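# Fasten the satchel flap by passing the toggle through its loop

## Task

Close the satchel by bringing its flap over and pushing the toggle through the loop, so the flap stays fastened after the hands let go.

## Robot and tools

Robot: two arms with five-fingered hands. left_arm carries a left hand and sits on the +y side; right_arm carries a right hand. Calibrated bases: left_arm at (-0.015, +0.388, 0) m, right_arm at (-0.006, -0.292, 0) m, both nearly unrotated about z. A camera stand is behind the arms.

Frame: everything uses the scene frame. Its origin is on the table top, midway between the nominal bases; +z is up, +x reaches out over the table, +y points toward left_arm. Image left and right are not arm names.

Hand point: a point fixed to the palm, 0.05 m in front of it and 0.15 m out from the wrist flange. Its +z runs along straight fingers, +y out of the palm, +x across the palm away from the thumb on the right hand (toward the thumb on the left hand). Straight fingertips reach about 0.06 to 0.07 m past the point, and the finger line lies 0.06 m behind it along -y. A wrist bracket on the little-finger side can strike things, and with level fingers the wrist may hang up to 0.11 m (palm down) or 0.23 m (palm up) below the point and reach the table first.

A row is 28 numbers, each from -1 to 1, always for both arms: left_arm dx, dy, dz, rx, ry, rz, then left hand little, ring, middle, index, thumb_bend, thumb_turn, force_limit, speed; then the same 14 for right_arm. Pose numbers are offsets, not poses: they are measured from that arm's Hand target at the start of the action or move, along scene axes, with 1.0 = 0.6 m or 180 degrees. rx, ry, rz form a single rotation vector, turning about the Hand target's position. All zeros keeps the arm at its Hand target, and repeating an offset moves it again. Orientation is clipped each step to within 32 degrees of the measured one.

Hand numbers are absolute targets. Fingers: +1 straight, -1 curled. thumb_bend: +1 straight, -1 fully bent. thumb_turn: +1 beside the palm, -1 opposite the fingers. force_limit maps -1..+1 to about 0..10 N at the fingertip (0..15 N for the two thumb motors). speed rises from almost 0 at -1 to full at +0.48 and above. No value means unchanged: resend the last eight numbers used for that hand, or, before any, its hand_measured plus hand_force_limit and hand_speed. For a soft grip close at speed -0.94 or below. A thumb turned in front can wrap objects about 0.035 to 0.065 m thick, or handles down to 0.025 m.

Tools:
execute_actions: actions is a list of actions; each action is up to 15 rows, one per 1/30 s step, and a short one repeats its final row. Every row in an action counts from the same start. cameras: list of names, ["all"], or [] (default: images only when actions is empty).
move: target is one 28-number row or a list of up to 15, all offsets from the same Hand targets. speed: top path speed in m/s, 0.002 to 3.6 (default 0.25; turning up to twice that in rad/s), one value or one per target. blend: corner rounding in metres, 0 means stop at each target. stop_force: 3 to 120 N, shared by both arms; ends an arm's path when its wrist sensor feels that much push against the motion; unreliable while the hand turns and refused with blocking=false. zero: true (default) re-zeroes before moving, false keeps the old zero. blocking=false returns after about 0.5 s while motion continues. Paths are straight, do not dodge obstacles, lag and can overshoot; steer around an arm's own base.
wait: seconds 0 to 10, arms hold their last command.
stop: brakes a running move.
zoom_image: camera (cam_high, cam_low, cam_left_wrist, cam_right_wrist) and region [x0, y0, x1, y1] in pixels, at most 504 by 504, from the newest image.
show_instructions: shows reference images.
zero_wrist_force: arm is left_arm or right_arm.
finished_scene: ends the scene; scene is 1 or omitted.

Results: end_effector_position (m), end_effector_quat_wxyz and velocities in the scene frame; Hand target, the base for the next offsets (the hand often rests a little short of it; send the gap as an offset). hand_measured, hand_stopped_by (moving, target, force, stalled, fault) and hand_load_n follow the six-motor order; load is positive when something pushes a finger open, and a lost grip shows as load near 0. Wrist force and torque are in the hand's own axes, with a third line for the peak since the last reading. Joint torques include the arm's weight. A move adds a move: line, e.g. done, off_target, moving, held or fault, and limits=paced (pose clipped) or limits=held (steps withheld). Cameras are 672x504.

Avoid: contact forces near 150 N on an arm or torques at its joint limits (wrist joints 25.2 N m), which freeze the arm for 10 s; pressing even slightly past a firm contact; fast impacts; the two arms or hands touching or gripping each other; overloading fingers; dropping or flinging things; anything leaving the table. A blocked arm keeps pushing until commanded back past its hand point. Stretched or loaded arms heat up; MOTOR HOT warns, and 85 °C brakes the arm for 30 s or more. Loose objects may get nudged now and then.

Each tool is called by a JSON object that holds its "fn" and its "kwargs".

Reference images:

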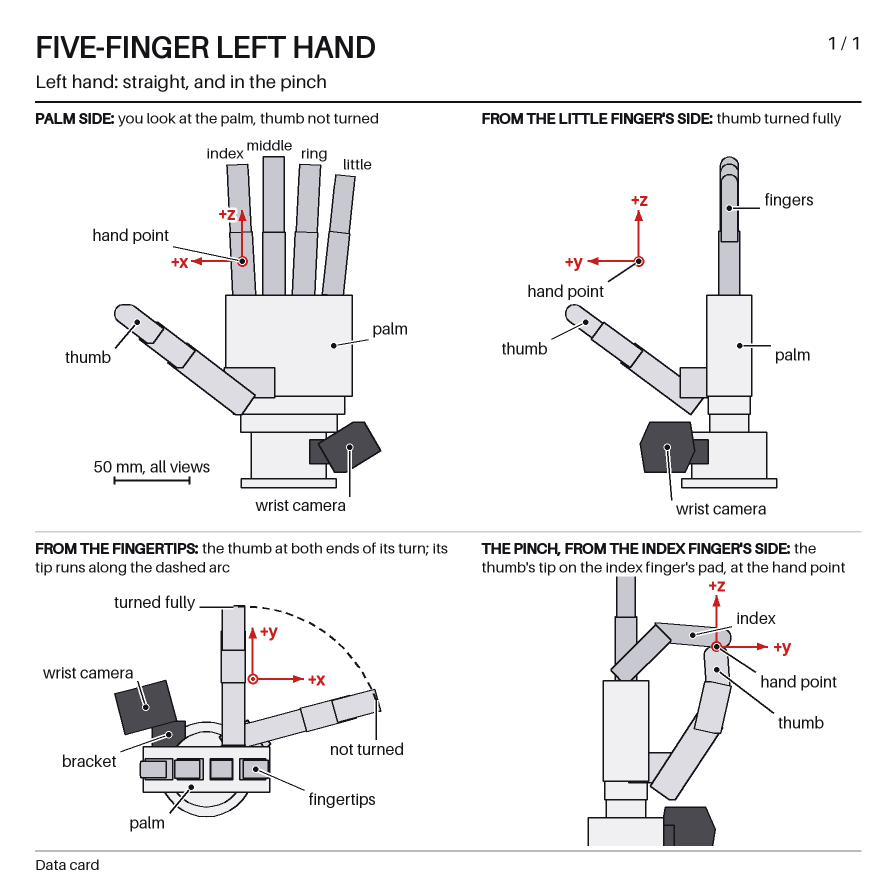

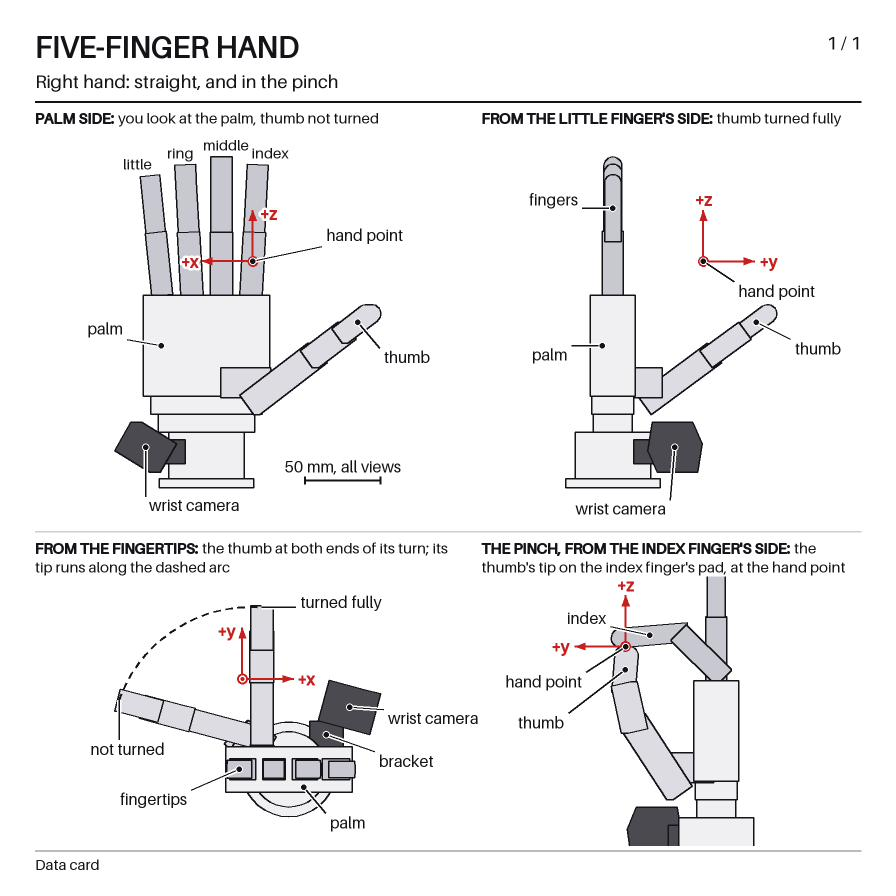

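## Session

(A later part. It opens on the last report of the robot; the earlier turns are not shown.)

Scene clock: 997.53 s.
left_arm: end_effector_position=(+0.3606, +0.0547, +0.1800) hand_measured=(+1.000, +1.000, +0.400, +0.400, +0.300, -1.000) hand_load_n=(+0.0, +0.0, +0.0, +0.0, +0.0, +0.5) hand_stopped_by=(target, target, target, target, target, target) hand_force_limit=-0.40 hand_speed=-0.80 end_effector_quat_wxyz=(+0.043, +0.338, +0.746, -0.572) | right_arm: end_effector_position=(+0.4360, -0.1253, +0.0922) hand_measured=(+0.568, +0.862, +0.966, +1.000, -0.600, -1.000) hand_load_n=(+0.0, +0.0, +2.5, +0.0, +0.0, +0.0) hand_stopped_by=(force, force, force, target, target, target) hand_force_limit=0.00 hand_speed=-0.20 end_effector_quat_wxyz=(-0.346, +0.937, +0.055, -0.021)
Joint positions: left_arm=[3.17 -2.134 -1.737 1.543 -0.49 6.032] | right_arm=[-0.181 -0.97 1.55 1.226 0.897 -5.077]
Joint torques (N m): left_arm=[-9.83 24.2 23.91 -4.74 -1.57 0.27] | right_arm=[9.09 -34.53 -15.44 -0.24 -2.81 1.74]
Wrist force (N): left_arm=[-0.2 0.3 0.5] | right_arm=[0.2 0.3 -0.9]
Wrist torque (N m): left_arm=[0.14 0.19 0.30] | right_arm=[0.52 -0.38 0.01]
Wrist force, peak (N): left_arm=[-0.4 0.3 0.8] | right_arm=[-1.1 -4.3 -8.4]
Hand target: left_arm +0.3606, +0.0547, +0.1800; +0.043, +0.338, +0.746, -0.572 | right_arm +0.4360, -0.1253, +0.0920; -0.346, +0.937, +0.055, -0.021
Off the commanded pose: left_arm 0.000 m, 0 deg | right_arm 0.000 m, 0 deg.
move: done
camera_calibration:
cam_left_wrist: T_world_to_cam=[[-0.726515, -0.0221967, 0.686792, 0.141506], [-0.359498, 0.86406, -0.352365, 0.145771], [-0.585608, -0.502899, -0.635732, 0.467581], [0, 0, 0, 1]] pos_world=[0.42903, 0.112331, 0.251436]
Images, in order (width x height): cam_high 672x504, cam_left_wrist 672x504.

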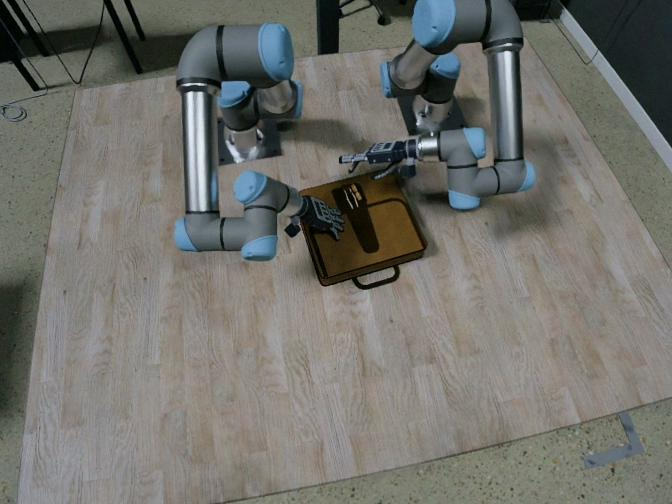

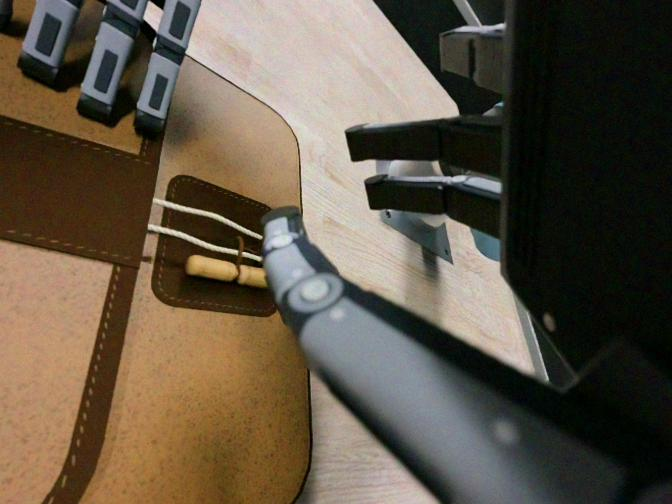

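{"fn": "move", "kwargs": {"target": [[-0.0517,-0.0408,-0.10,0,0,0.2056,1,1,0.4,0.4,0.3,-1,-0.4,-0.8,-0.0025,0,-0.0145,0,0,0,-1,-1,-1,1,-0.6,-1,0,-0.2]], "speed": 0.1, "stop_force": 9, "cameras": ["cam_left_wrist","cam_high"]}}

{"fn": "zoom_image", "kwargs": {"camera": "cam_left_wrist", "region": [90, 0, 400, 310]}}

{"fn": "zoom_image", "kwargs": {"camera": "cam_high", "region": [335, 175, 375, 215]}}

Scene clock: 1025.87 s.
left_arm: end_effector_position=(+0.3296, +0.0302, +0.1200) hand_measured=(+1.000, +1.000, +0.400, +0.400, +0.300, -1.000) hand_load_n=(+0.0, +0.0, +0.0, +0.0, +0.0, +0.0) hand_stopped_by=(target, target, target, target, target, target) hand_force_limit=-0.40 hand_speed=-0.80 end_effector_quat_wxyz=(+0.222, +0.084, +0.815, -0.529) | right_arm: end_effector_position=(+0.4345, -0.1253, +0.0833) hand_measured=(+0.568, +0.862, +0.966, +1.000, -0.600, -1.000) hand_load_n=(+0.5, +0.0, +0.0, +0.0, +0.0, +0.0) hand_stopped_by=(force, force, force, target, target, target) hand_force_limit=0.00 hand_speed=-0.20 end_effector_quat_wxyz=(-0.346, +0.937, +0.055, -0.021)
Joint positions: left_arm=[3.094 -1.703 -2.111 3.028 -0.504 4.362] | right_arm=[-0.182 -0.962 1.562 1.205 0.897 -5.077]
Joint torques (N m): left_arm=[6.99 9.74 25.02 0.62 2.84 -1.78] | right_arm=[-3.07 -29.17 -1.23 2.82 2.05 -0.59]
Wrist force (N): left_arm=[-0.3 0.1 0.8] | right_arm=[6.1 -3.6 -7.5]
Wrist torque (N m): left_arm=[0.14 0.24 0.37] | right_arm=[0.74 0.50 -0.02]
Wrist force, peak (N): left_arm=[-0.6 0.0 1.5] | right_arm=[6.5 -3.5 -7.9]
Hand target: left_arm +0.3296, +0.0302, +0.1200; +0.222, +0.084, +0.815, -0.529 | right_arm +0.4345, -0.1253, +0.0833; -0.346, +0.937, +0.055, -0.021
Off the commanded pose: left_arm 0.000 m, 0 deg | right_arm 0.000 m, 0 deg.
move: done
camera_calibration:
cam_left_wrist: T_world_to_cam=[[-0.566851, -0.455043, 0.686743, 0.120151], [-0.807158, 0.47358, -0.352445, 0.294034], [-0.16485, -0.754094, -0.635741, 0.267905], [0, 0, 0, 1]] pos_world=[0.349604, 0.117451, 0.191436]
Images, in order (width x height): cam_high 672x504, cam_left_wrist 672x504.

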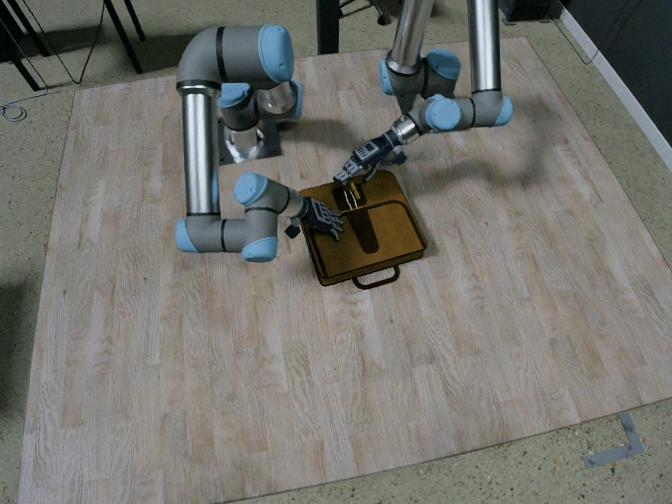

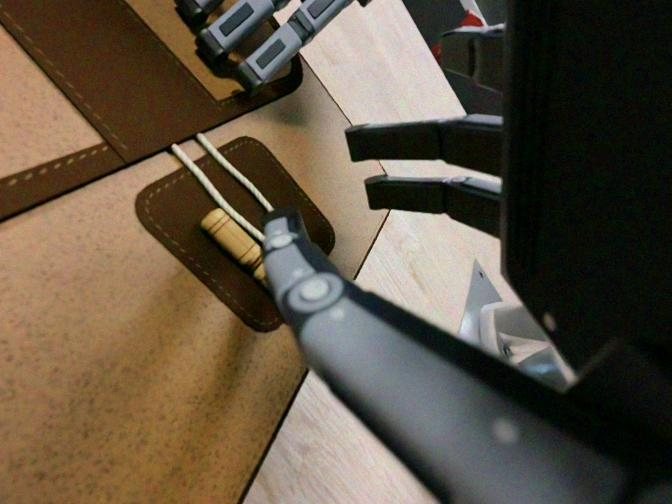

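Scaled by 1.626.

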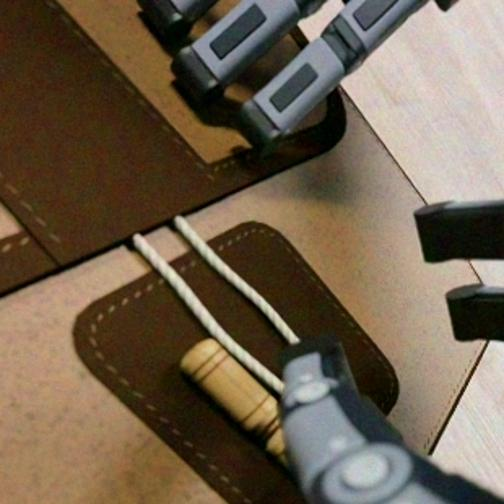

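Scaled by 12.600.

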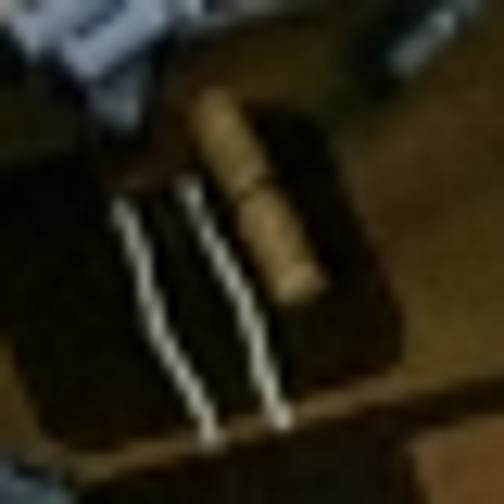

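{"fn": "move", "kwargs": {"target": [[-0.0067,-0.0053,-0.055,0,0,0,1,1,0.4,0.4,0.3,-1,-0.4,-0.8,0,0,0,0,0,0,-1,-1,-1,1,-0.6,-1,0,-0.2]], "speed": 0.06, "stop_force": 4, "cameras": ["cam_left_wrist","cam_high"]}}

{"fn": "zoom_image", "kwargs": {"camera": "cam_left_wrist", "region": [90, 0, 400, 310]}}

{"fn": "zoom_image", "kwargs": {"camera": "cam_high", "region": [335, 175, 375, 215]}}

Scene clock: 1030.57 s.
left_arm: end_effector_position=(+0.3256, +0.0271, +0.0870) hand_measured=(+1.000, +1.000, +0.400, +0.400, +0.300, -1.000) hand_load_n=(+0.0, +0.0, +0.0, +0.0, +0.0, +0.0) hand_stopped_by=(target, target, target, target, target, target) hand_force_limit=-0.40 hand_speed=-0.80 end_effector_quat_wxyz=(+0.222, +0.084, +0.815, -0.529) | right_arm: end_effector_position=(+0.4345, -0.1253, +0.0833) hand_measured=(+0.568, +0.862, +0.966, +1.000, -0.600, -1.000) hand_load_n=(+0.5, +0.0, +0.0, +0.0, +0.0, +0.0) hand_stopped_by=(force, force, force, target, target, target) hand_force_limit=0.00 hand_speed=-0.20 end_effector_quat_wxyz=(-0.346, +0.937, +0.055, -0.021)
Joint positions: left_arm=[3.082 -1.755 -2.156 3.139 -0.512 4.345] | right_arm=[-0.182 -0.962 1.562 1.205 0.897 -5.077]
Joint torques (N m): left_arm=[6.74 31.44 24.4 -1.48 3.71 1.95] | right_arm=[9.46 -28.77 -16.61 4.19 2.47 1.55]
Wrist force (N): left_arm=[-0.6 0.4 0.7] | right_arm=[6.3 -3.4 -7.5]
Wrist torque (N m): left_arm=[0.16 0.27 0.38] | right_arm=[0.77 0.47 -0.01]
Wrist force, peak (N): left_arm=[-0.3 0.8 1.2] | right_arm=[6.7 -3.5 -7.8]
Hand target: left_arm +0.3256, +0.0271, +0.0870; +0.222, +0.084, +0.815, -0.529 | right_arm +0.4345, -0.1253, +0.0833; -0.346, +0.937, +0.055, -0.021
Off the commanded pose: left_arm 0.000 m, 0 deg | right_arm 0.000 m, 0 deg.
move: done
camera_calibration:
cam_left_wrist: T_world_to_cam=[[-0.566787, -0.455032, 0.686803, 0.139001], [-0.807183, 0.47361, -0.352347, 0.2806], [-0.164948, -0.754082, -0.63573, 0.243867], [0, 0, 0, 1]] pos_world=[0.345504, 0.114251, 0.158436]
Images, in order (width x height): cam_high 672x504, cam_left_wrist 672x504.

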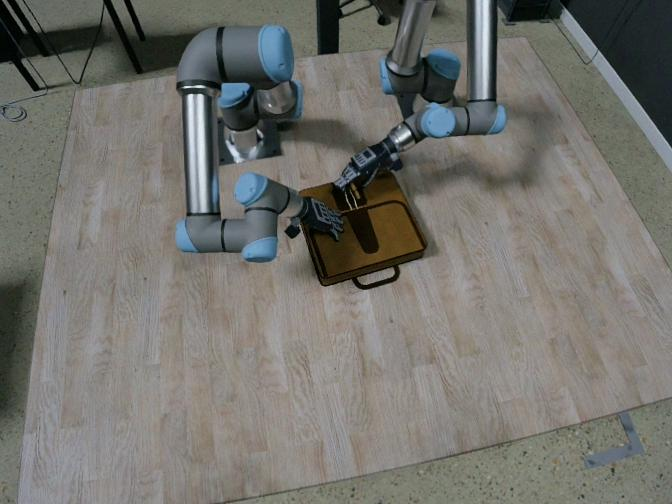

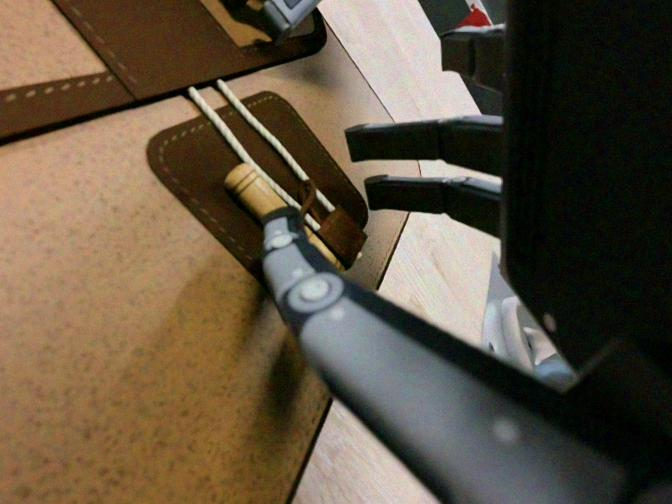

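Scaled by 1.626.

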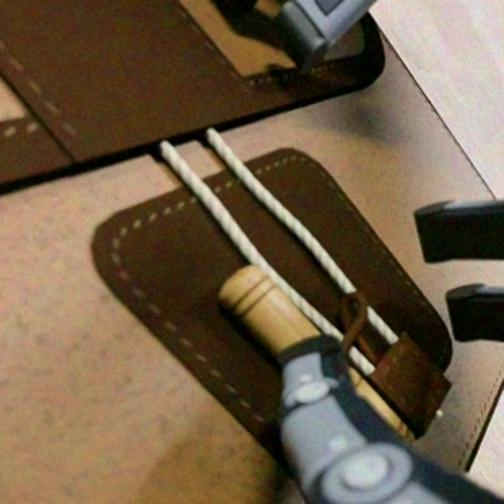

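Scaled by 12.600.

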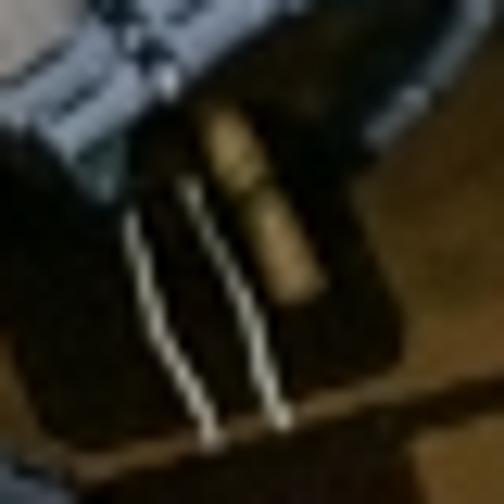

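{"fn": "zoom_image", "kwargs": {"camera": "cam_left_wrist", "region": [210, 140, 380, 290]}}

Scaled by 2.965.

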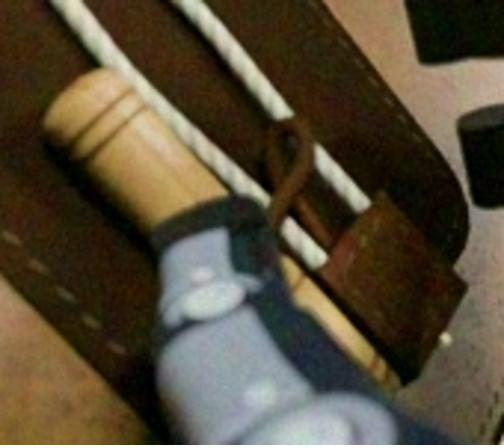

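{"fn": "move", "kwargs": {"target": [[-0.0085,-0.0072,0,0,0,0,1,1,0,0,0.3,-1,-0.4,-0.5,0,0,0,0,0,0,-1,-1,-1,1,-0.6,-1,0,-0.2],[-0.0085,-0.0072,-0.0183,0,0,0,1,1,0,0,0.3,-1,-0.4,-0.5,0,0,0,0,0,0,-1,-1,-1,1,-0.6,-1,0,-0.2]], "speed": 0.03, "cameras": ["cam_left_wrist","cam_high"]}}

{"fn": "zoom_image", "kwargs": {"camera": "cam_left_wrist", "region": [180, 110, 380, 290]}}

{"fn": "zoom_image", "kwargs": {"camera": "cam_high", "region": [335, 175, 375, 215]}}

Scene clock: 1046.43 s.
left_arm: end_effector_position=(+0.3204, +0.0227, +0.0760) hand_measured=(+1.000, +1.000, +0.000, +0.000, +0.300, -1.000) hand_load_n=(+0.0, -0.5, +0.0, +2.0, +0.0, +0.5) hand_stopped_by=(target, target, target, target, target, target) hand_force_limit=-0.40 hand_speed=-0.50 end_effector_quat_wxyz=(+0.222, +0.084, +0.815, -0.529) end_effector_velocity=(+0.000, +0.001, +0.000) end_effector_angular_velocity=(+0.003, +0.004, +0.003) | right_arm: end_effector_position=(+0.4345, -0.1253, +0.0833) hand_measured=(+0.568, +0.862, +0.966, +1.000, -0.600, -1.000) hand_load_n=(+1.0, +0.0, +0.0, +0.0, +0.0, +0.0) hand_stopped_by=(force, force, force, target, target, target) hand_force_limit=0.00 hand_speed=-0.20 end_effector_quat_wxyz=(-0.346, +0.937, +0.055, -0.021)
Joint positions: left_arm=[3.065 -1.767 -2.176 3.191 -0.524 4.322] | right_arm=[-0.182 -0.962 1.562 1.205 0.897 -5.077]
Joint velocities: left_arm=[0 0 0 -0.005 -0.004 0] | right_arm=[within noise]
Joint torques (N m): left_arm=[10.09 12.39 -0.13 -3.88 -11.01 -0.79] | right_arm=[9.19 -29.16 -23.35 4.08 2.38 1.51]
Wrist force (N): left_arm=[-21.6 -52.8 -18.5] | right_arm=[6.5 -3.3 -7.8]
Wrist torque (N m): left_arm=[0.65 -0.17 0.30] | right_arm=[0.81 0.47 0.01]
Wrist force, peak (N): left_arm=[-21.4 -52.8 -18.8] | right_arm=[6.6 -3.4 -7.9]
Hand target: left_arm +0.3205, +0.0227, +0.0760; +0.222, +0.084, +0.815, -0.529 | right_arm +0.4345, -0.1253, +0.0833; -0.346, +0.937, +0.055, -0.021
Off the commanded pose: left_arm 0.000 m, 0 deg | right_arm 0.000 m, 0 deg.
move: done
camera_calibration:
cam_left_wrist: T_world_to_cam=[[-0.56709, -0.454709, 0.686767, 0.141804], [-0.806951, 0.473795, -0.35263, 0.274598], [-0.165043, -0.75416, -0.635612, 0.232675], [0, 0, 0, 1]] pos_world=[0.340404, 0.10985, 0.147337]
Images, in order (width x height): cam_high 672x504, cam_left_wrist 672x504.

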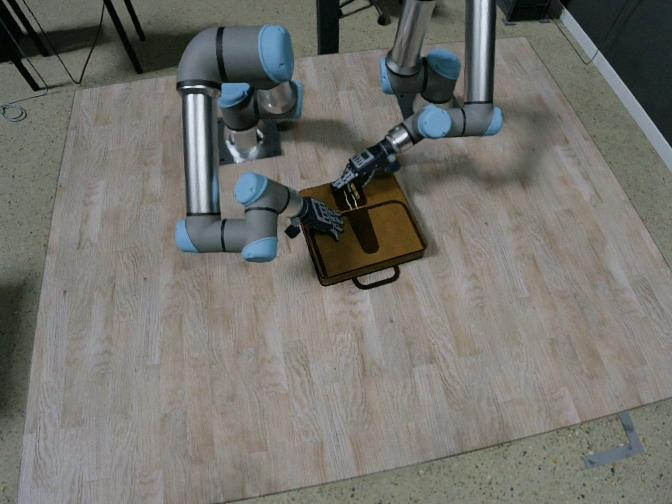

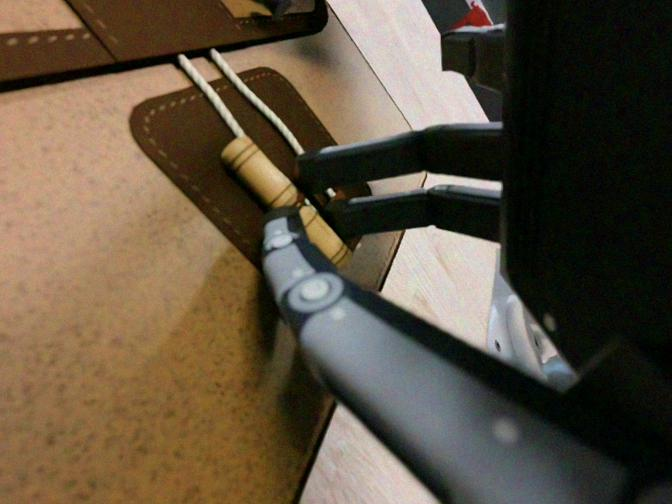

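Scaled by 2.520.

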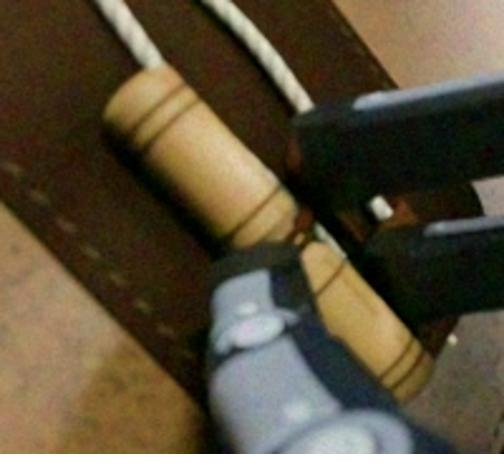

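Scaled by 12.600.

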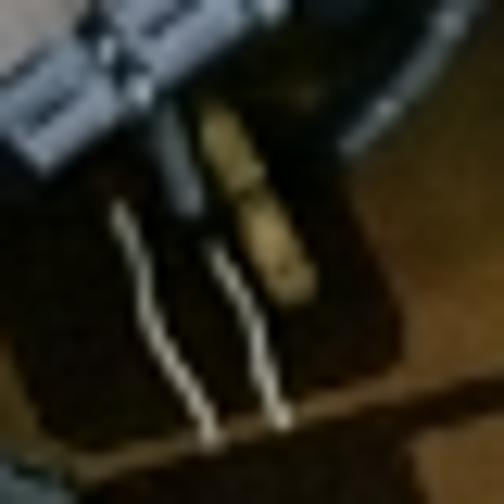

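{"fn": "move", "kwargs": {"target": [[0,0,0.008,0,0,0,1,1,0,0,0.3,-1,-0.4,-0.5,0,0,0,0,0,0,-1,-1,-1,1,-0.6,-1,0,-0.2]], "speed": 0.05, "cameras": []}}

Scene clock: 1048.23 s.
left_arm: end_effector_position=(+0.3205, +0.0228, +0.0808) hand_measured=(+1.000, +1.000, +0.000, +0.000, +0.300, -1.000) hand_load_n=(+0.0, +0.0, +0.0, +0.0, +0.0, +0.5) hand_stopped_by=(target, target, target, target, target, target) hand_force_limit=-0.40 hand_speed=-0.50 end_effector_quat_wxyz=(+0.222, +0.084, +0.815, -0.529) | right_arm: end_effector_position=(+0.4345, -0.1253, +0.0833) hand_measured=(+0.568, +0.862, +0.966, +1.000, -0.600, -1.000) hand_load_n=(+1.0, +0.5, +0.0, +0.0, +0.0, +0.0) hand_stopped_by=(force, force, force, target, target, target) hand_force_limit=0.00 hand_speed=-0.20 end_effector_quat_wxyz=(-0.346, +0.937, +0.055, -0.021)
Joint positions: left_arm=[3.065 -1.757 -2.171 3.176 -0.525 4.322] | right_arm=[-0.182 -0.962 1.562 1.205 0.897 -5.077]
Joint torques (N m): left_arm=[7.12 18.72 20.87 -0.23 2.9 -0.38] | right_arm=[9.07 -28.78 -22.54 4.15 2.36 1.46]
Wrist force (N): left_arm=[-0.8 -3.7 -0.6] | right_arm=[6.2 -3.5 -7.6]
Wrist torque (N m): left_arm=[0.08 0.25 0.35] | right_arm=[0.77 0.50 -0.01]
Wrist force, peak (N): left_arm=[-21.8 -53.9 -18.5] | right_arm=[6.7 -3.4 -7.6]
Hand target: left_arm +0.3205, +0.0227, +0.0808; +0.222, +0.084, +0.815, -0.529 | right_arm +0.4345, -0.1253, +0.0833; -0.346, +0.937, +0.055, -0.021
Off the commanded pose: left_arm 0.000 m, 0 deg | right_arm 0.000 m, 0 deg.
move: done
No camera images: "cameras" was empty.

{"fn": "move", "kwargs": {"target": [[0,0,0.01,0,0,0,1,1,0.05,0.05,0.3,-1,-0.4,-0.5,0,0,0,0,0,0,-1,-1,-1,1,-0.6,-1,0,-0.2],[0.0178,0.0043,0.01,0,0,0,1,1,0.05,0.05,0.3,-1,-0.4,-0.5,0,0,0,0,0,0,-1,-1,-1,1,-0.6,-1,0,-0.2]], "speed": 0.04, "cameras": ["cam_left_wrist","cam_high"]}}

{"fn": "zoom_image", "kwargs": {"camera": "cam_left_wrist", "region": [180, 80, 380, 280]}}

{"fn": "zoom_image", "kwargs": {"camera": "cam_high", "region": [335, 175, 375, 215]}}

Scene clock: 1052.27 s.
left_arm: end_effector_position=(+0.3312, +0.0253, +0.0868) hand_measured=(+1.000, +1.000, +0.050, +0.050, +0.300, -1.000) hand_load_n=(-0.5, +0.0, +0.0, +0.0, +0.0, +0.0) hand_stopped_by=(target, target, target, target, target, target) hand_force_limit=-0.40 hand_speed=-0.50 end_effector_quat_wxyz=(+0.222, +0.084, +0.815, -0.529) | right_arm: end_effector_position=(+0.4345, -0.1253, +0.0833) hand_measured=(+0.568, +0.862, +0.966, +1.000, -0.600, -1.000) hand_load_n=(+1.0, +0.0, +0.0, +0.0, +0.0, +0.0) hand_stopped_by=(force, force, force, target, target, target) hand_force_limit=0.00 hand_speed=-0.20 end_effector_quat_wxyz=(-0.346, +0.937, +0.055, -0.021)
Joint positions: left_arm=[3.078 -1.767 -2.14 3.14 -0.515 4.339] | right_arm=[-0.182 -0.962 1.562 1.205 0.897 -5.077]
Joint torques (N m): left_arm=[-7.94 31.53 3.58 1.2 -0.36 -1.86] | right_arm=[9.57 -29.2 -21.72 4.13 2.41 1.41]
Wrist force (N): left_arm=[-0.1 -0.2 0.8] | right_arm=[6.4 -3.6 -7.6]
Wrist torque (N m): left_arm=[0.07 0.20 0.37] | right_arm=[0.75 0.46 -0.01]
Wrist force, peak (N): left_arm=[-0.7 -4.2 -0.7] | right_arm=[6.6 -3.5 -7.7]
Hand target: left_arm +0.3311, +0.0253, +0.0868; +0.222, +0.084, +0.815, -0.529 | right_arm +0.4345, -0.1253, +0.0833; -0.346, +0.937, +0.055, -0.021
Off the commanded pose: left_arm 0.000 m, 0 deg | right_arm 0.000 m, 0 deg.
move: done
camera_calibration:
cam_left_wrist: T_world_to_cam=[[-0.566759, -0.454903, 0.686912, 0.141554], [-0.807184, 0.473609, -0.352348, 0.285936], [-0.165043, -0.75416, -0.635612, 0.243422], [0, 0, 0, 1]] pos_world=[0.351205, 0.112551, 0.158236]
Images, in order (width x height): cam_high 672x504, cam_left_wrist 672x504.

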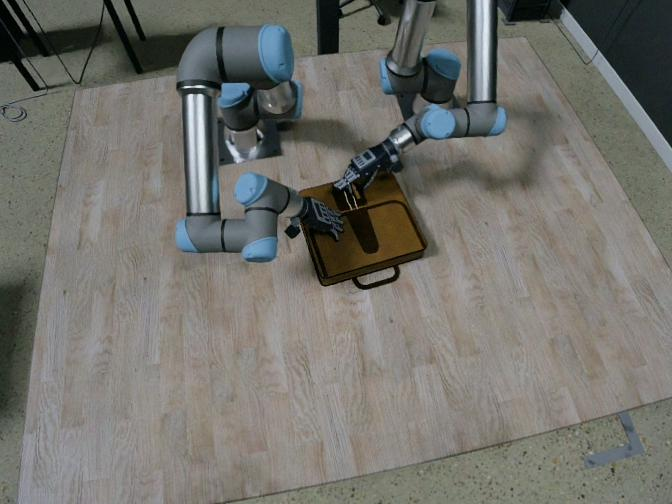

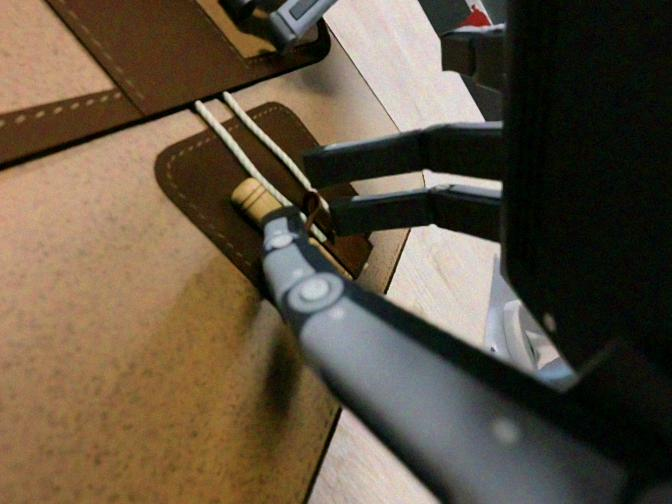

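Scaled by 2.520.

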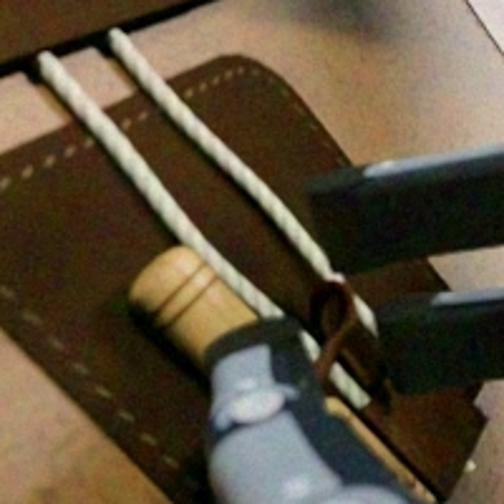

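Scaled by 12.600.

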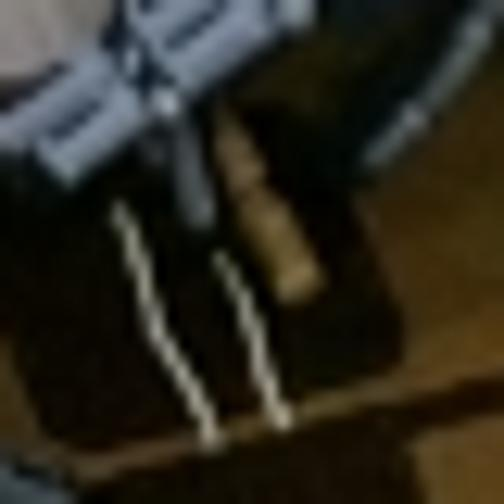

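{"fn": "move", "kwargs": {"target": [[0,0,-0.0183,0,0,0,1,1,0.05,0.05,0.3,-1,-0.4,-0.5,0,0,0,0,0,0,-1,-1,-1,1,-0.6,-1,0,-0.2]], "speed": 0.02, "stop_force": 4, "cameras": ["cam_left_wrist","cam_high"]}}

{"fn": "zoom_image", "kwargs": {"camera": "cam_left_wrist", "region": [180, 80, 380, 280]}}

{"fn": "zoom_image", "kwargs": {"camera": "cam_high", "region": [335, 175, 375, 215]}}

Scene clock: 1056.10 s.
left_arm: end_effector_position=(+0.3311, +0.0253, +0.0804) hand_measured=(+1.000, +1.000, +0.050, +0.050, +0.300, -1.000) hand_load_n=(+0.0, +0.0, +0.0, -1.0, +0.0, +0.0) hand_stopped_by=(target, target, target, target, target, target) hand_force_limit=-0.40 hand_speed=-0.50 end_effector_quat_wxyz=(+0.222, +0.084, +0.815, -0.529) | right_arm: end_effector_position=(+0.4345, -0.1253, +0.0833) hand_measured=(+0.568, +0.862, +0.966, +1.000, -0.600, -1.000) hand_load_n=(+1.0, +0.0, +0.0, +0.0, +0.5, +0.0) hand_stopped_by=(force, force, force, target, target, target) hand_force_limit=0.00 hand_speed=-0.20 end_effector_quat_wxyz=(-0.346, +0.937, +0.055, -0.021)
Joint positions: left_arm=[3.078 -1.779 -2.147 3.16 -0.515 4.339] | right_arm=[-0.182 -0.962 1.562 1.205 0.897 -5.077]
Joint torques (N m): left_arm=[-8.05 30.29 21.84 -0.14 -1.37 0.66] | right_arm=[8.41 -28.89 -21.99 4.13 2.38 1.39]
Wrist force (N): left_arm=[-3.6 -1.5 -0.7] | right_arm=[6.3 -3.3 -7.7]
Wrist torque (N m): left_arm=[0.05 0.16 0.39] | right_arm=[0.78 0.45 0.01]
Wrist force, peak (N): left_arm=[-4.6 -4.0 -1.4] | right_arm=[6.4 -3.5 -7.9]
Hand target: left_arm +0.3311, +0.0253, +0.0804; +0.222, +0.084, +0.815, -0.529 (not the last commanded pose) | right_arm +0.4345, -0.1253, +0.0833; -0.346, +0.937, +0.055, -0.021
Off the commanded pose: left_arm 0.005 m, 0 deg | right_arm 0.000 m, 0 deg.
move: contact (left_arm)
camera_calibration:
cam_left_wrist: T_world_to_cam=[[-0.566851, -0.455043, 0.686743, 0.145967], [-0.807158, 0.47358, -0.352445, 0.283609], [-0.16485, -0.754094, -0.635741, 0.239282], [0, 0, 0, 1]] pos_world=[0.351104, 0.112551, 0.151836]
Images, in order (width x height): cam_high 672x504, cam_left_wrist 672x504.

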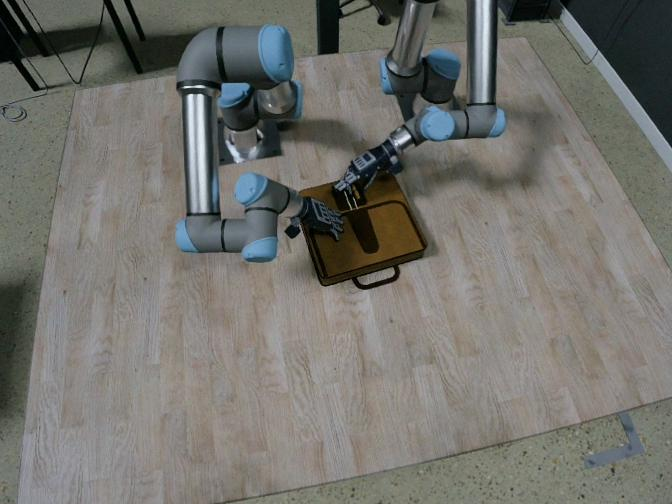

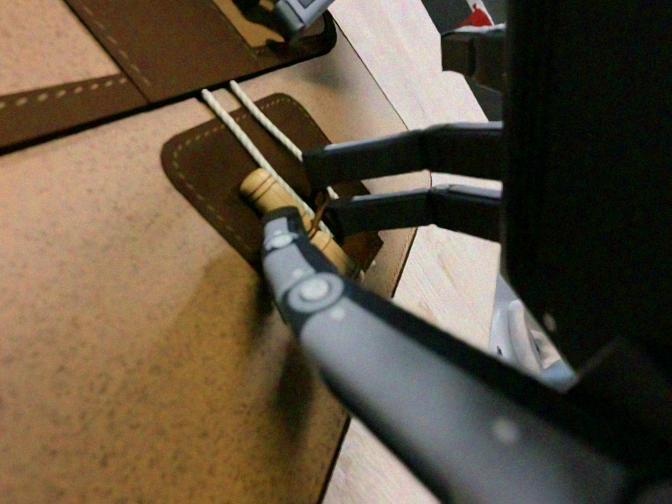

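Scaled by 2.520.

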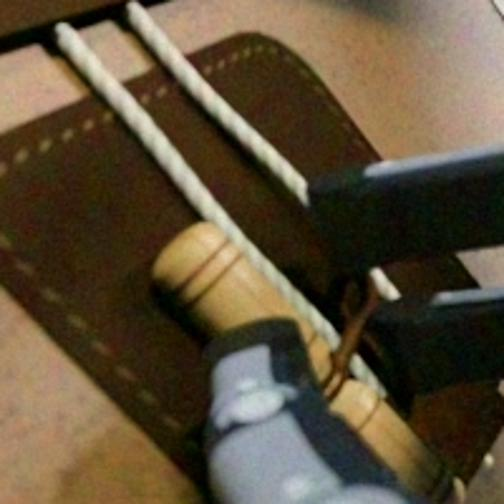

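Scaled by 12.600.

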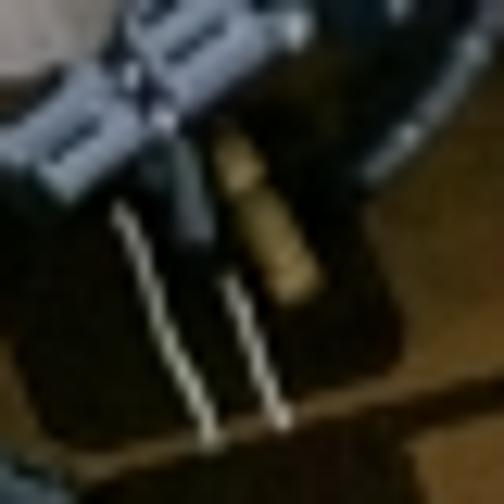

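{"fn": "move", "kwargs": {"target": [[0,0,0.005,0,0,0,1,1,0.05,0.05,0.3,-1,-0.4,-0.5,0,0,0,0,0,0,-1,-1,-1,1,-0.6,-1,0,-0.2],[0.0125,0.003,0.005,0,0,0,1,1,0.05,0.05,0.3,-1,-0.4,-0.5,0,0,0,0,0,0,-1,-1,-1,1,-0.6,-1,0,-0.2]], "speed": 0.04, "cameras": []}}

{"fn": "move", "kwargs": {"target": [[0,0,-0.0117,0,0,0,1,1,0.05,0.05,0.3,-1,-0.4,-0.5,0,0,0,0,0,0,-1,-1,-1,1,-0.6,-1,0,-0.2]], "speed": 0.02, "stop_force": 5, "cameras": ["cam_left_wrist","cam_high"]}}

{"fn": "zoom_image", "kwargs": {"camera": "cam_left_wrist", "region": [180, 80, 380, 280]}}

{"fn": "zoom_image", "kwargs": {"camera": "cam_high", "region": [335, 175, 375, 215]}}

Scene clock: 1061.40 s.
left_arm: end_effector_position=(+0.3387, +0.0271, +0.0834) hand_measured=(+1.000, +1.000, +0.050, +0.050, +0.300, -1.000) hand_load_n=(+0.0, +0.0, +0.0, +0.0, +0.0, +0.0) hand_stopped_by=(target, target, target, target, target, target) hand_force_limit=-0.40 hand_speed=-0.50 end_effector_quat_wxyz=(+0.222, +0.084, +0.815, -0.529) | right_arm: end_effector_position=(+0.4345, -0.1253, +0.0833) hand_measured=(+0.568, +0.862, +0.966, +1.000, -0.600, -1.000) hand_load_n=(+1.0, +0.0, +0.0, +0.0, +0.0, +0.0) hand_stopped_by=(force, force, force, target, target, target) hand_force_limit=0.00 hand_speed=-0.20 end_effector_quat_wxyz=(-0.346, +0.937, +0.055, -0.021)
Joint positions: left_arm=[3.086 -1.789 -2.126 3.138 -0.509 4.351] | right_arm=[-0.182 -0.962 1.562 1.205 0.897 -5.077]
Joint torques (N m): left_arm=[-11.9 32.84 3.19 1.1 0.11 -2.12] | right_arm=[8.64 -29.1 -22.29 4.12 2.17 1.36]
Wrist force (N): left_arm=[-0.2 0.0 1.0] | right_arm=[6.3 -3.4 -7.7]
Wrist torque (N m): left_arm=[0.10 0.23 0.36] | right_arm=[0.77 0.48 0.00]
Wrist force, peak (N): left_arm=[-3.5 -1.3 -0.8] | right_arm=[6.4 -3.5 -7.9]
Hand target: left_arm +0.3386, +0.0271, +0.0834; +0.222, +0.084, +0.815, -0.529 | right_arm +0.4345, -0.1253, +0.0833; -0.346, +0.937, +0.055, -0.021
Off the commanded pose: left_arm 0.000 m, 0 deg | right_arm 0.000 m, 0 deg.
move: done
No camera images: "cameras" was empty.

Scene clock: 1062.83 s.
left_arm: end_effector_position=(+0.3386, +0.0271, +0.0775) hand_measured=(+1.000, +1.000, +0.050, +0.050, +0.300, -1.000) hand_load_n=(+0.0, +0.0, +0.0, -1.0, +0.0, +0.0) hand_stopped_by=(target, target, target, target, target, target) hand_force_limit=-0.40 hand_speed=-0.50 end_effector_quat_wxyz=(+0.222, +0.084, +0.815, -0.529) | right_arm: end_effector_position=(+0.4345, -0.1253, +0.0833) hand_measured=(+0.568, +0.862, +0.966, +1.000, -0.600, -1.000) hand_load_n=(+1.0, +0.0, +0.0, +0.0, +0.0, +0.0) hand_stopped_by=(force, force, force, target, target, target) hand_force_limit=0.00 hand_speed=-0.20 end_effector_quat_wxyz=(-0.346, +0.937, +0.055, -0.021)
Joint positions: left_arm=[3.086 -1.8 -2.132 3.155 -0.509 4.351] | right_arm=[-0.182 -0.962 1.562 1.205 0.897 -5.077]
Joint torques (N m): left_arm=[-6.46 29.93 22.38 -1.53 -1.72 -0.81] | right_arm=[9.18 -29.99 -22.58 3.99 2.29 1.46]
Wrist force (N): left_arm=[-1.1 -4.5 -1.8] | right_arm=[6.3 -3.4 -7.4]
Wrist torque (N m): left_arm=[0.05 0.16 0.43] | right_arm=[0.76 0.47 0.00]
Wrist force, peak (N): left_arm=[-2.8 -9.1 -3.7] | right_arm=[6.7 -3.5 -7.7]
Hand target: left_arm +0.3386, +0.0271, +0.0775; +0.222, +0.084, +0.815, -0.529 (not the last commanded pose) | right_arm +0.4345, -0.1253, +0.0833; -0.346, +0.937, +0.055, -0.021
Off the commanded pose: left_arm 0.001 m, 0 deg | right_arm 0.000 m, 0 deg.
move: contact (left_arm)
camera_calibration:
cam_left_wrist: T_world_to_cam=[[-0.566851, -0.455043, 0.686743, 0.153029], [-0.807158, 0.47358, -0.352445, 0.287788], [-0.16485, -0.754094, -0.635741, 0.240032], [0, 0, 0, 1]] pos_world=[0.358604, 0.114351, 0.148936]
Images, in order (width x height): cam_high 672x504, cam_left_wrist 672x504.

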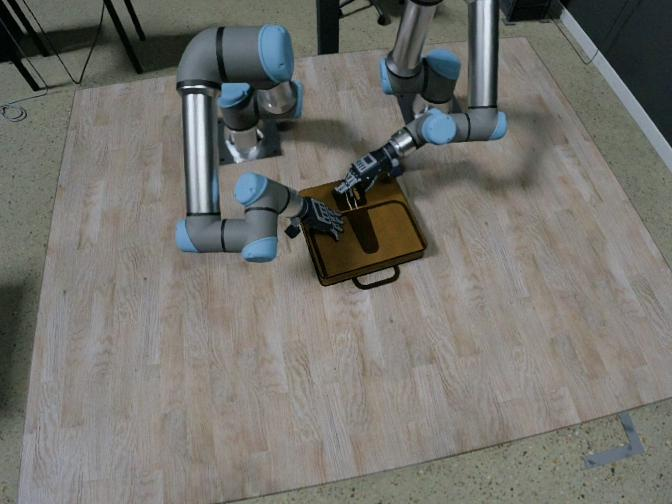

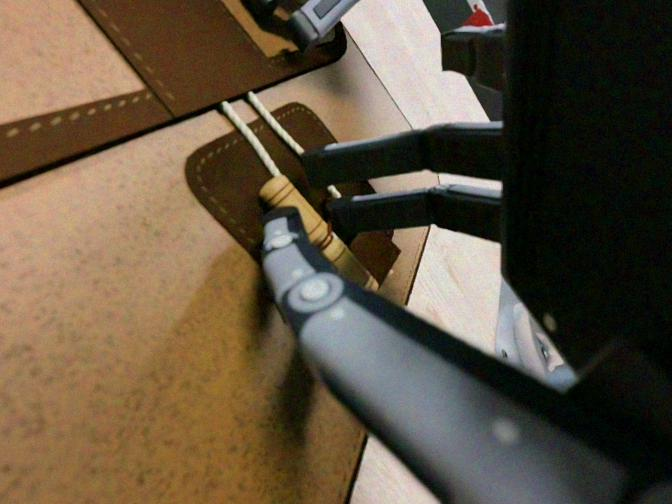

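Scaled by 2.520.

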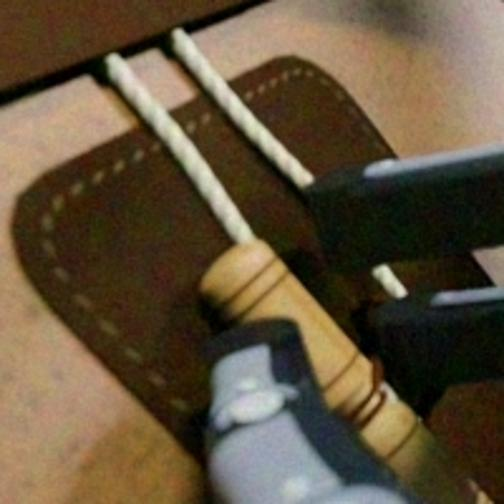

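Scaled by 12.600.

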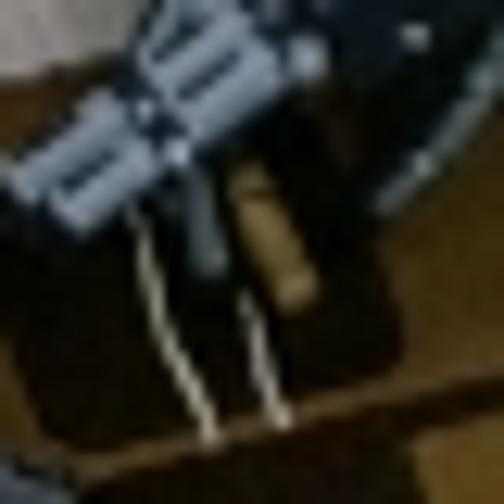

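{"fn": "move", "kwargs": {"target": [[0,0,0,0,0,0,1,1,-0.25,-0.25,0.3,-1,-0.5,-0.8,0,0,0,0,0,0,-1,-1,-1,1,-0.6,-1,0,-0.2]], "speed": 0.02, "cameras": ["cam_left_wrist","cam_high"]}}

{"fn": "zoom_image", "kwargs": {"camera": "cam_left_wrist", "region": [180, 80, 380, 280]}}

{"fn": "zoom_image", "kwargs": {"camera": "cam_high", "region": [335, 175, 375, 215]}}

Scene clock: 1065.13 s.
left_arm: end_effector_position=(+0.3387, +0.0271, +0.0775) hand_measured=(+1.000, +1.000, -0.248, -0.226, +0.300, -1.000) hand_load_n=(+0.0, +0.0, +2.5, +2.0, +3.5, -1.0) hand_stopped_by=(target, target, force, force, target, target) hand_force_limit=-0.50 hand_speed=-0.80 end_effector_quat_wxyz=(+0.222, +0.084, +0.815, -0.529) | right_arm: end_effector_position=(+0.4345, -0.1253, +0.0833) hand_measured=(+0.568, +0.862, +0.966, +1.000, -0.600, -1.000) hand_load_n=(+1.0, +0.0, +0.0, +0.0, +0.0, +0.0) hand_stopped_by=(force, force, force, target, target, target) hand_force_limit=0.00 hand_speed=-0.20 end_effector_quat_wxyz=(-0.346, +0.937, +0.055, -0.021)
Joint positions: left_arm=[3.086 -1.8 -2.132 3.155 -0.509 4.351] | right_arm=[-0.182 -0.962 1.562 1.205 0.897 -5.077]
Joint torques (N m): left_arm=[-1.31 31 22.48 0.43 -0.8 1.67] | right_arm=[8.81 -29.53 -23.32 4.11 2.27 1.39]
Wrist force (N): left_arm=[-2.2 -4.8 0.0] | right_arm=[6.3 -3.2 -7.7]
Wrist torque (N m): left_arm=[-0.05 0.22 0.49] | right_arm=[0.79 0.47 0.00]
Wrist force, peak (N): left_arm=[-2.1 -4.8 0.1] | right_arm=[6.5 -3.5 -7.8]
Hand target: left_arm +0.3386, +0.0271, +0.0775; +0.222, +0.084, +0.815, -0.529 | right_arm +0.4345, -0.1253, +0.0833; -0.346, +0.937, +0.055, -0.021
Off the commanded pose: left_arm 0.000 m, 0 deg | right_arm 0.000 m, 0 deg.
move: done
camera_calibration:
cam_left_wrist: T_world_to_cam=[[-0.566851, -0.455043, 0.686743, 0.153029], [-0.807158, 0.47358, -0.352445, 0.287788], [-0.16485, -0.754094, -0.635741, 0.240032], [0, 0, 0, 1]] pos_world=[0.358604, 0.114351, 0.148936]
Images, in order (width x height): cam_high 672x504, cam_left_wrist 672x504.

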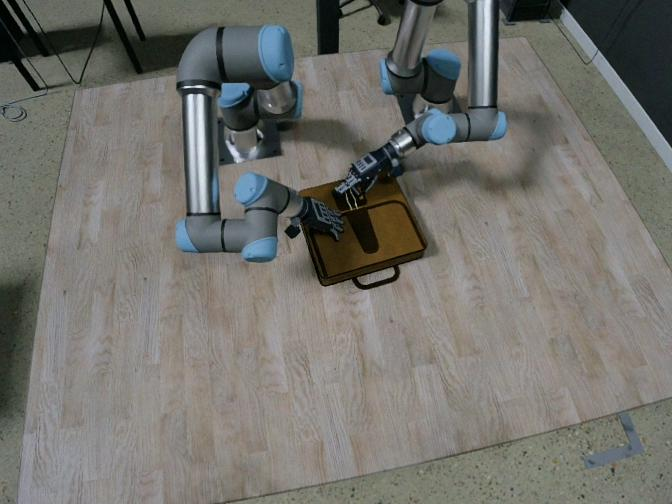

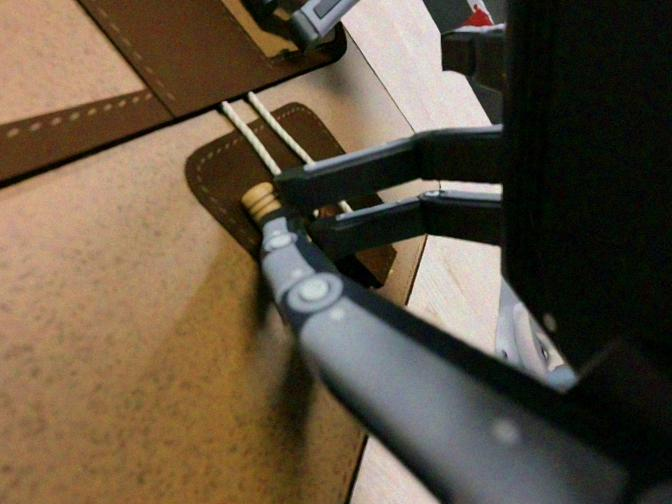

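Scaled by 2.520.

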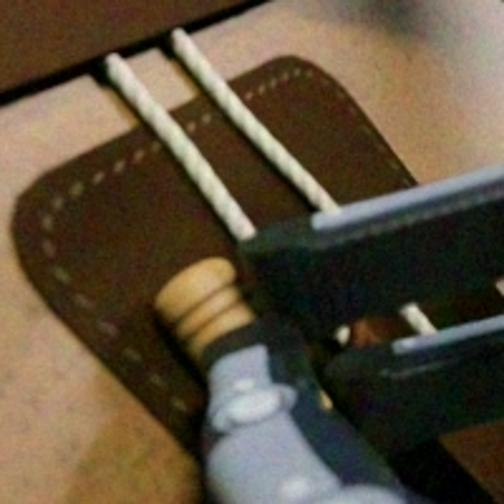

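Scaled by 12.600.

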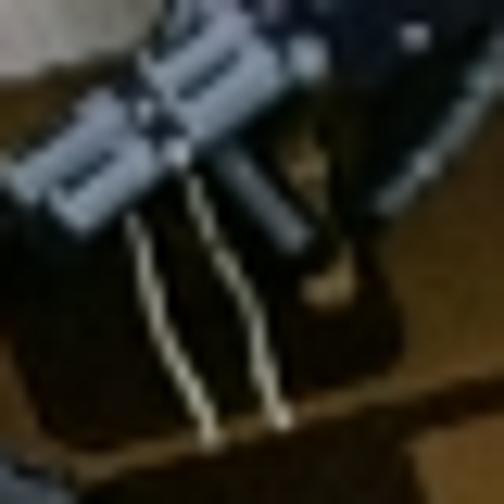

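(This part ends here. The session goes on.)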